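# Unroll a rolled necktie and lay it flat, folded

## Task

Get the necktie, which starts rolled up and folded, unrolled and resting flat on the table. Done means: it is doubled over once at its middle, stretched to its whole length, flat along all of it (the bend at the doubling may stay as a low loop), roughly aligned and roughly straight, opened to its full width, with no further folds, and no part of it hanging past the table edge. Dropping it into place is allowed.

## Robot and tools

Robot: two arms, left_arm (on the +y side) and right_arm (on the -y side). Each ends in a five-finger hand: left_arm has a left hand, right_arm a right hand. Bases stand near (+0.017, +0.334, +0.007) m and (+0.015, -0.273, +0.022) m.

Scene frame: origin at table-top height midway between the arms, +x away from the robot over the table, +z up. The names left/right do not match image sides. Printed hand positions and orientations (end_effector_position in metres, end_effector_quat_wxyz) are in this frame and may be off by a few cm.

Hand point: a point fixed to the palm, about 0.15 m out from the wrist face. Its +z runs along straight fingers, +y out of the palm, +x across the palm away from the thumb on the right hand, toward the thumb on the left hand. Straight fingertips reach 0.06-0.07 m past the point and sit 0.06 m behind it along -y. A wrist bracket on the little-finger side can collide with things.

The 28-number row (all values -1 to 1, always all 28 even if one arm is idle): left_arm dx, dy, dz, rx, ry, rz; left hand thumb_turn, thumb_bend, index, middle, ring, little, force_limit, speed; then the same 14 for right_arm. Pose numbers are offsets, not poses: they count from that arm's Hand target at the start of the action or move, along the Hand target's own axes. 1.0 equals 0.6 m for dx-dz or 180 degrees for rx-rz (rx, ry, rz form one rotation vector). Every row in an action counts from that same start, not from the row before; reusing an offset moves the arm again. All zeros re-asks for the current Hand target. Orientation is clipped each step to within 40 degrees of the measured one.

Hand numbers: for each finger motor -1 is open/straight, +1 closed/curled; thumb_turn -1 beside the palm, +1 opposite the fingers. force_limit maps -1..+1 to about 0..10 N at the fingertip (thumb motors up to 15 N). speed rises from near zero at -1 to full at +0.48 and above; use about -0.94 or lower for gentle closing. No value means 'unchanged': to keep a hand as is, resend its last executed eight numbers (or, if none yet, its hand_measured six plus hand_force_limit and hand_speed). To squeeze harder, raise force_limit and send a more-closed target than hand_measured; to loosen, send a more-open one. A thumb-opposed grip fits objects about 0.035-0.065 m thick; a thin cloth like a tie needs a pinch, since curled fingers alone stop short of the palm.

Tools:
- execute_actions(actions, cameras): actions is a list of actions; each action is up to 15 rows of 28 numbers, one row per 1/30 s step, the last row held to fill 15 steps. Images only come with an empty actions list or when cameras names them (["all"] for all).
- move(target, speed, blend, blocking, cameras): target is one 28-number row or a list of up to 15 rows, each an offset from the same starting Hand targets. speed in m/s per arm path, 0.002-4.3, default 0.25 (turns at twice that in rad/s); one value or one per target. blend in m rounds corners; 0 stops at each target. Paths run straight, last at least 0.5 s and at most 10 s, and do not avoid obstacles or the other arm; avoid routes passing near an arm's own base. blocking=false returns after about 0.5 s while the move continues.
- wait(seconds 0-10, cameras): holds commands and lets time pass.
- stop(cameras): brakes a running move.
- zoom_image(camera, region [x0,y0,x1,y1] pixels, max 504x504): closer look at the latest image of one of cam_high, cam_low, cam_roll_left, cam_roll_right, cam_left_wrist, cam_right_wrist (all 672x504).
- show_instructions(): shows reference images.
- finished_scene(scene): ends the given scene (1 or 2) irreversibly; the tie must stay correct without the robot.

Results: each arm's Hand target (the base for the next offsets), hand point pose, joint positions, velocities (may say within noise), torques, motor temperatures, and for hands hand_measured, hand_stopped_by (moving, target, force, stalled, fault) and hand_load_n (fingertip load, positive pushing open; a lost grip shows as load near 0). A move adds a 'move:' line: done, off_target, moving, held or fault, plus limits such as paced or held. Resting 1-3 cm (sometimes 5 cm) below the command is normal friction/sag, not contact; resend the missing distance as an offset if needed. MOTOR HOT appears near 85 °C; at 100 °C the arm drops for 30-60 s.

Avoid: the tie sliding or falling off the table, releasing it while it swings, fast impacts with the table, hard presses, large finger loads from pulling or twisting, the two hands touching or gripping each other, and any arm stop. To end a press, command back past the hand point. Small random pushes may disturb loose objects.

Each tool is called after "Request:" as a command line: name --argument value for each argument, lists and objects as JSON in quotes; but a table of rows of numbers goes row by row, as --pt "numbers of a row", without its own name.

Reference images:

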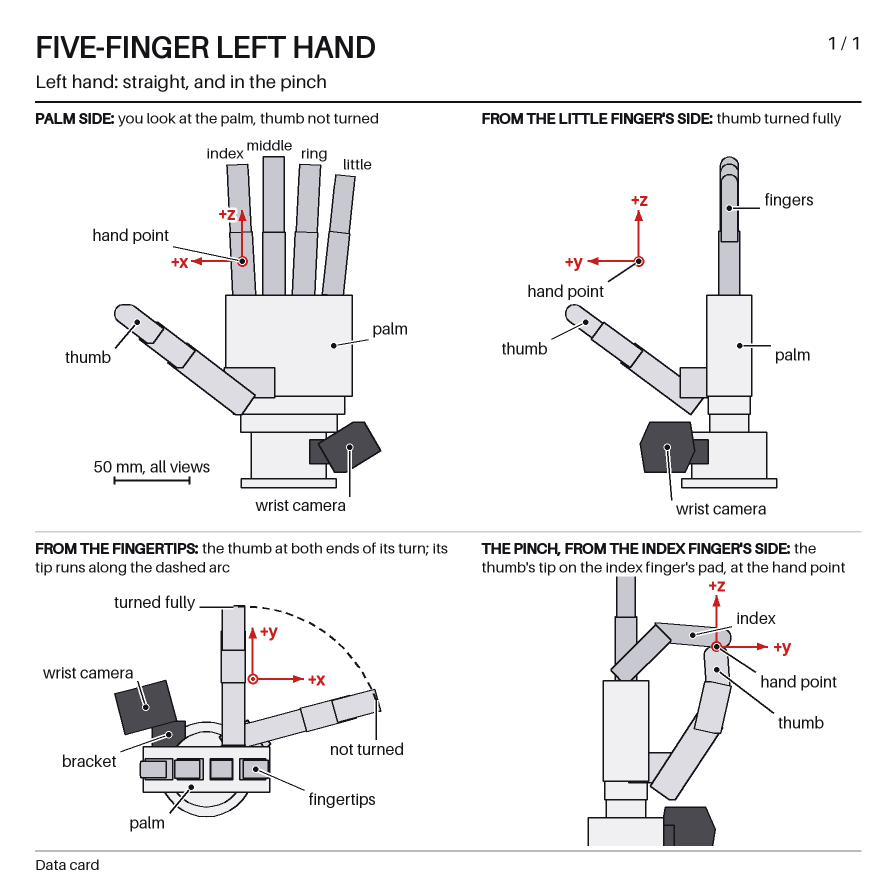

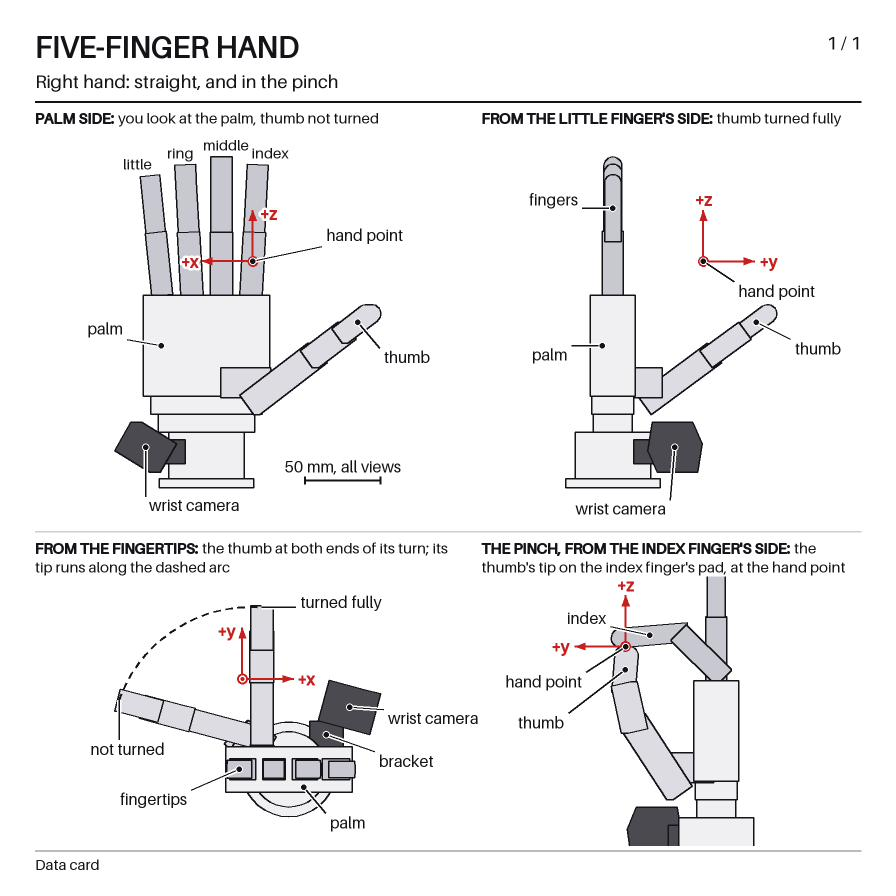

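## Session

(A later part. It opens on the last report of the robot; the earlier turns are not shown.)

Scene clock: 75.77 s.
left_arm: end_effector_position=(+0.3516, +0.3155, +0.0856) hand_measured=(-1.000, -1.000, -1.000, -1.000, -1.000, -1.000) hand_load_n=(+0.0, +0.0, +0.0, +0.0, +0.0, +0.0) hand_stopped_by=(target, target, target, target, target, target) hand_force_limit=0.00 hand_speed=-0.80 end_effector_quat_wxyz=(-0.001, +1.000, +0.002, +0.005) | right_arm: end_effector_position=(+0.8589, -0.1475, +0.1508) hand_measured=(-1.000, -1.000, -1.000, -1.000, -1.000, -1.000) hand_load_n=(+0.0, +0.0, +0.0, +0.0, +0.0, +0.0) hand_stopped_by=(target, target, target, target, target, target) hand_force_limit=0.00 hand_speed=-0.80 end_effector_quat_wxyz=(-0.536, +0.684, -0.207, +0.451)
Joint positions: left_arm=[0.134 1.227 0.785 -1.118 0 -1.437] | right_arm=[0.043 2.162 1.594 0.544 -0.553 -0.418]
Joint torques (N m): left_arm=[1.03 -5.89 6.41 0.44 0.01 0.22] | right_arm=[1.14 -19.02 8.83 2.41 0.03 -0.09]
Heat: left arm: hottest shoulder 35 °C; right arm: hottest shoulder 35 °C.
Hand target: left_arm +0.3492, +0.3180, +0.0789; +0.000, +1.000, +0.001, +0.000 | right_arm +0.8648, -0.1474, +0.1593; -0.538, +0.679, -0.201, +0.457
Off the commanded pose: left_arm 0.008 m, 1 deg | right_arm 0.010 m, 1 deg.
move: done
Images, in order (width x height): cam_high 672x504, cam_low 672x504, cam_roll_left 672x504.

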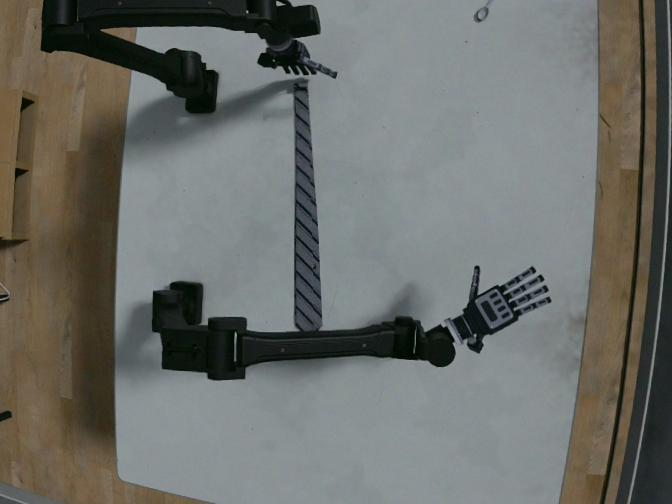

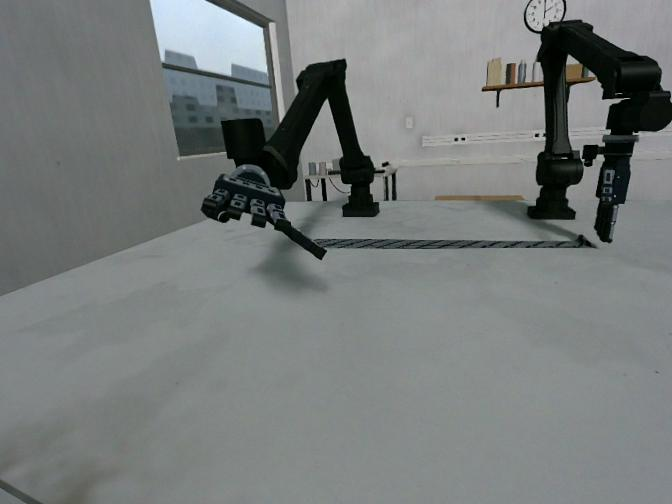

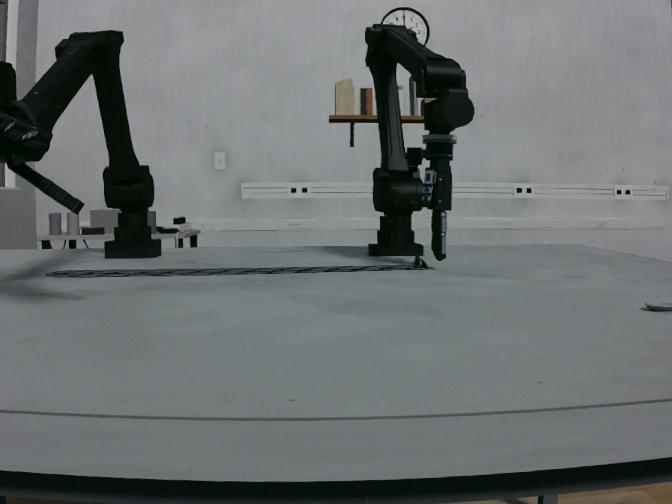

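Request:
move --pt "-0.005 0 -0.1 0 0 0 -1 -1 -1 -1 -1 -1 0 -0.8 0 0 0 0 0 0 -1 -1 -1 -1 -1 -1 0 -0.8" --pt "-0.005 0.115 -0.1 0 0 0 -1 -1 -1 -1 -1 -1 0 -0.8 0 0 0 0 0 0 -1 -1 -1 -1 -1 -1 0 -0.8" --pt "-0.005 0.115 0.01 0 0 0 -1 -1 -1 -1 -1 -1 0 -0.8 0 0 0 0 0 0 -1 -1 -1 -1 -1 -1 0 -0.8" --pt "-0.005 -0.06 0.012 0 0 0 -1 -1 -1 -1 -1 -1 0 -0.8 0 0 0 0 0 0 -1 -1 -1 -1 -1 -1 0 -0.8" --speed '[0.15,0.15,0.1,0.1]' --cameras '["cam_roll_left","cam_low","cam_high"]'

Request:
zoom_image --camera "cam_roll_left" --region '[350, 190, 470, 290]'

Request:
zoom_image --camera "cam_low" --region '[480, 180, 620, 265]'

Request:
zoom_image --camera "cam_high" --region '[265, 60, 345, 120]'

Scene clock: 87.77 s.
left_arm: end_effector_position=(+0.3423, +0.3500, +0.0749) hand_measured=(-1.000, -1.000, -1.000, -1.000, -1.000, -1.000) hand_load_n=(+0.0, +0.0, +0.0, +0.0, +0.0, +0.0) hand_stopped_by=(target, target, target, target, target, target) hand_force_limit=0.00 hand_speed=-0.80 end_effector_quat_wxyz=(+0.000, +1.000, +0.002, +0.001) | right_arm: end_effector_position=(+0.8589, -0.1475, +0.1508) hand_measured=(-1.000, -1.000, -1.000, -1.000, -1.000, -1.000) hand_load_n=(+0.0, +0.0, +0.0, +0.0, +0.0, +0.0) hand_stopped_by=(target, target, target, target, target, target) hand_force_limit=0.00 hand_speed=-0.80 end_effector_quat_wxyz=(-0.536, +0.684, -0.207, +0.451)
Joint positions: left_arm=[0.251 1.241 0.766 -1.093 0 -1.32] | right_arm=[0.043 2.162 1.594 0.544 -0.553 -0.418]
Joint torques (N m): left_arm=[1.03 -5.25 7.49 0.44 0.01 0.2] | right_arm=[1.08 -19.08 8.83 2.41 0.03 -0.08]
Heat: left arm: hottest shoulder 35 °C; right arm: hottest shoulder 35 °C.
Hand target: left_arm +0.3461, +0.3541, +0.0718; +0.000, +1.000, +0.000, +0.000 | right_arm +0.8648, -0.1474, +0.1593; -0.538, +0.679, -0.201, +0.457
Off the commanded pose: left_arm 0.006 m, 0 deg | right_arm 0.010 m, 1 deg.
move: done
Images, in order (width x height): cam_high 672x504, cam_low 672x504, cam_roll_left 672x504.

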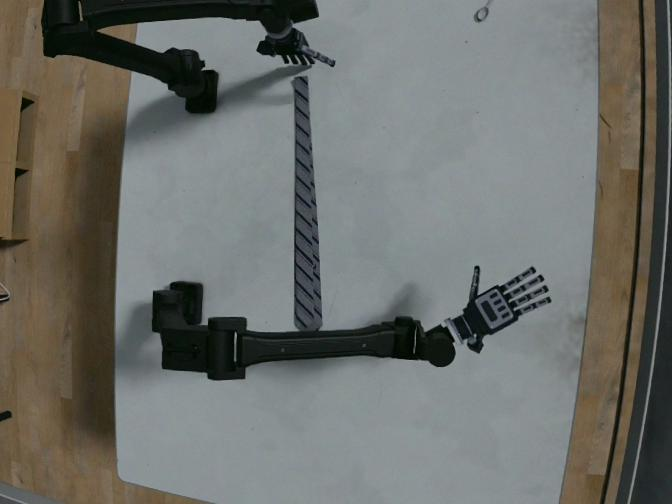

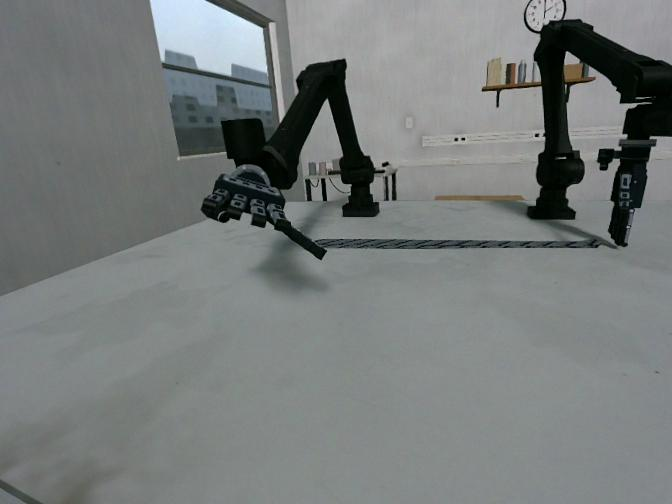

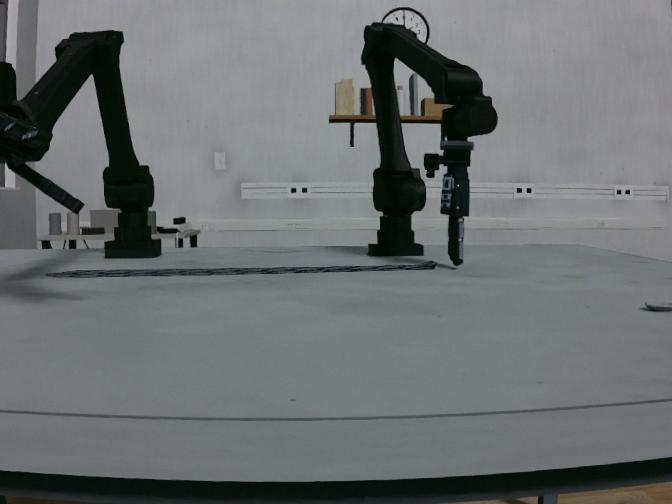

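Scaled by 4.200 from the camera's 672x504 image, which has a finer 960x720 frame.

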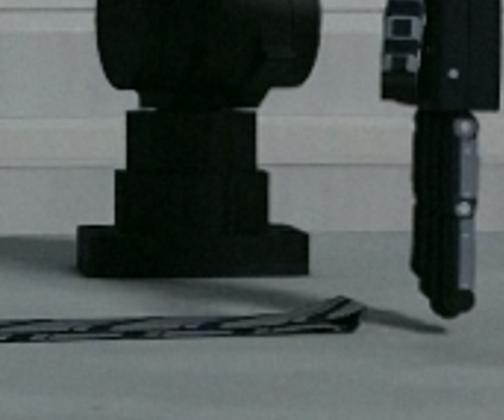

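Scaled by 3.600 from the camera's 672x504 image, which has a finer 960x720 frame.

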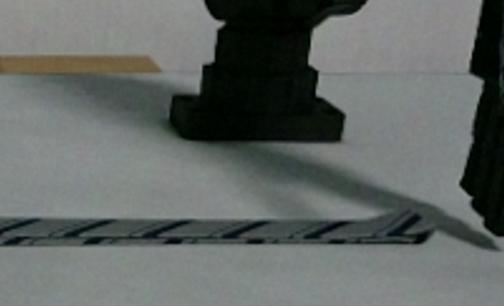

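Scaled by 6.300 from the camera's 672x504 image, which has a finer 960x720 frame.

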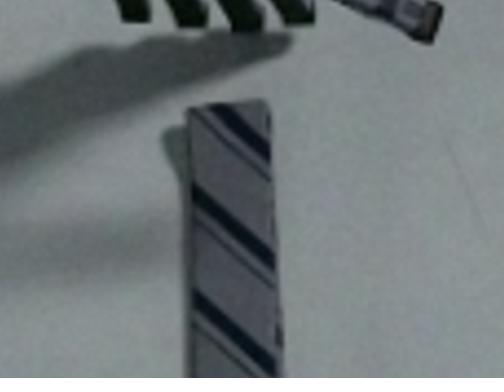

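Request:
move --pt "0 0 -0.1 0 0 0 -1 -1 -1 -1 -1 -1 0 -0.8 0 0 0 0 0 0 -1 -1 -1 -1 -1 -1 0 -0.8" --pt "0 0.08 -0.1 0 0 0 -1 -1 -1 -1 -1 -1 0 -0.8 0 0 0 0 0 0 -1 -1 -1 -1 -1 -1 0 -0.8" --pt "0 0.08 0.002 0 0 0 -1 -1 -1 -1 -1 -1 0 -0.8 0 0 0 0 0 0 -1 -1 -1 -1 -1 -1 0 -0.8" --pt "0 0.07 -0.1 0 0 0 -1 -1 -1 -1 -1 -1 0 -0.8 0 0 0 0 0 0 -1 -1 -1 -1 -1 -1 0 -0.8" --pt "0 -0.05 -0.2 0 0 0 -1 -1 -1 -1 -1 -1 0 -0.8 0 0 0 0 0 0 -1 -1 -1 -1 -1 -1 0 -0.8" --speed '[0.15,0.15,0.08,0.15,0.25]' --cameras '["cam_roll_left","cam_roll_right","cam_low","cam_high"]'

Request:
zoom_image --camera "cam_roll_left" --region '[350, 190, 470, 290]'

Request:
zoom_image --camera "cam_high" --region '[230, 60, 390, 380]'

Request:
zoom_image --camera "cam_low" --region '[300, 200, 620, 280]'

Scene clock: 101.43 s.
left_arm: end_effector_position=(+0.3361, +0.3785, +0.1783) hand_measured=(-1.000, -1.000, -1.000, -1.000, -1.000, -1.000) hand_load_n=(+0.0, +0.0, +0.0, +0.0, +0.0, +0.0) hand_stopped_by=(target, target, target, target, target, target) hand_force_limit=0.00 hand_speed=-0.80 end_effector_quat_wxyz=(+0.003, +1.000, +0.004, -0.011) | right_arm: end_effector_position=(+0.8589, -0.1475, +0.1508) hand_measured=(-1.000, -1.000, -1.000, -1.000, -1.000, -1.000) hand_load_n=(+0.0, +0.0, +0.0, +0.0, +0.0, -0.5) hand_stopped_by=(target, target, target, target, target, target) hand_force_limit=0.00 hand_speed=-0.80 end_effector_quat_wxyz=(-0.536, +0.684, -0.207, +0.451)
Joint positions: left_arm=[0.345 1.168 0.995 -1.42 -0.002 -1.229] | right_arm=[0.043 2.162 1.594 0.544 -0.553 -0.418]
Joint torques (N m): left_arm=[0.67 -5.95 10.65 -0.54 0.07 0.22] | right_arm=[1.08 -19.14 8.81 2.4 0.02 -0.08]
Heat: left arm: hottest shoulder 35 °C; right arm: hottest shoulder 35 °C.
Hand target: left_arm +0.3460, +0.3841, +0.1917; +0.000, +1.000, +0.001, +0.000 | right_arm +0.8648, -0.1474, +0.1593; -0.538, +0.679, -0.201, +0.457
Off the commanded pose: left_arm 0.018 m, 1 deg | right_arm 0.010 m, 1 deg.
move: off_target (left_arm)
Images, in order (width x height): cam_high 672x504, cam_low 672x504, cam_roll_left 672x504, cam_roll_right 672x504.

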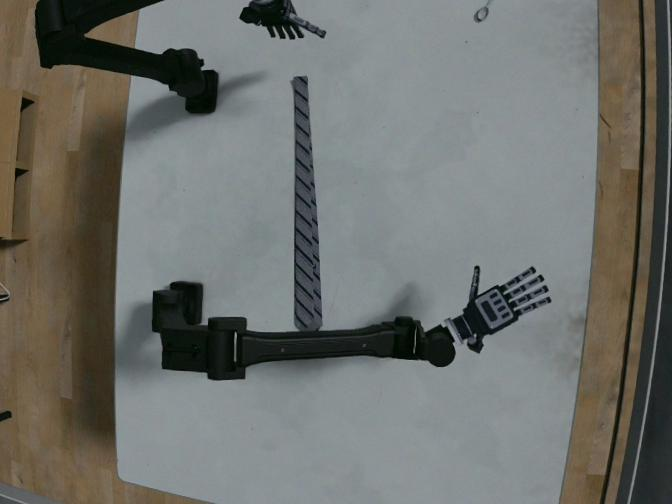

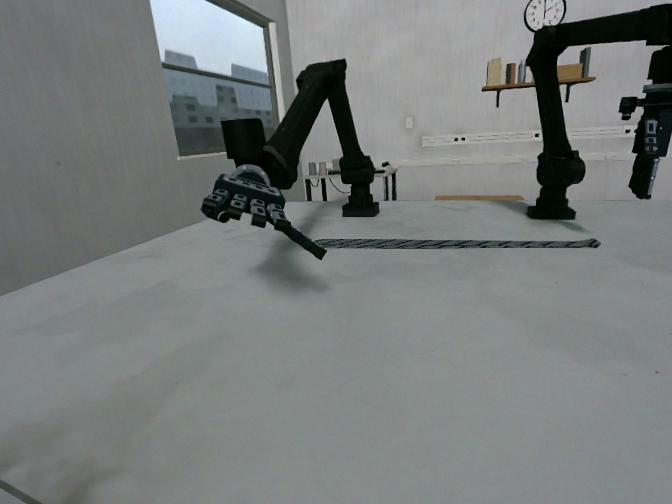

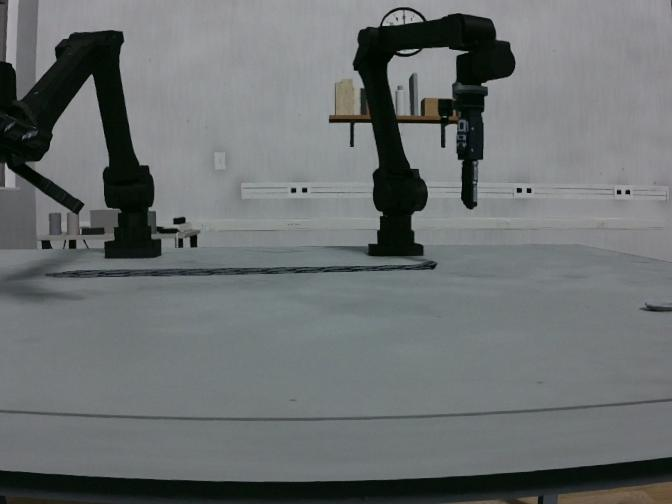

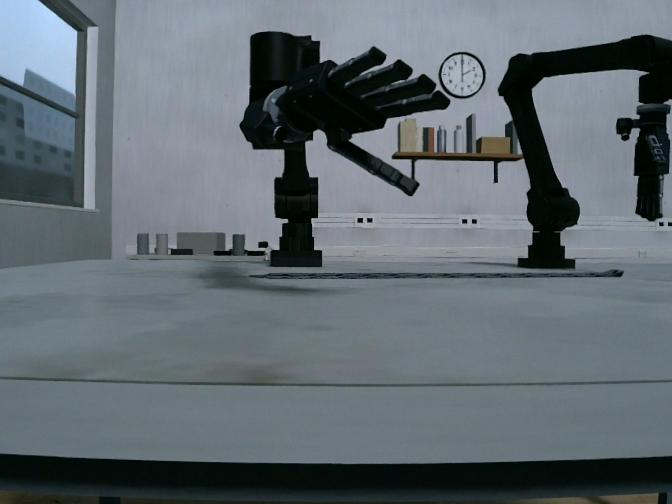

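Scaled by 4.200 from the camera's 672x504 image, which has a finer 960x720 frame.

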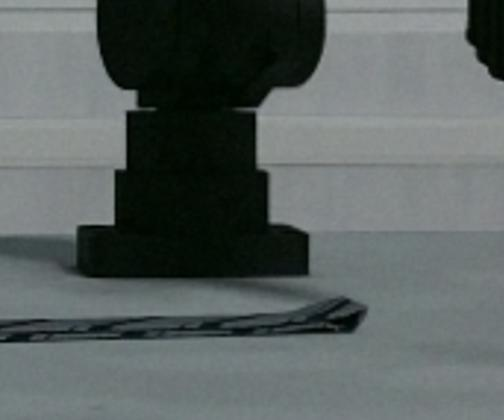

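Scaled by 1.575 from the camera's 672x504 image, which has a finer 960x720 frame.

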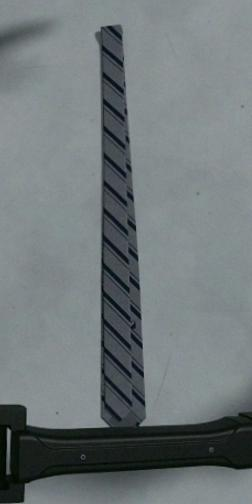

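Scaled by 1.575 from the camera's 672x504 image, which has a finer 960x720 frame.

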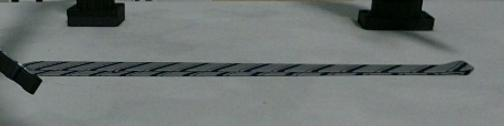

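Flat, full length, with a low fold loop.

Request:
finished_scene --scene 2

The scene is finished: the task was done.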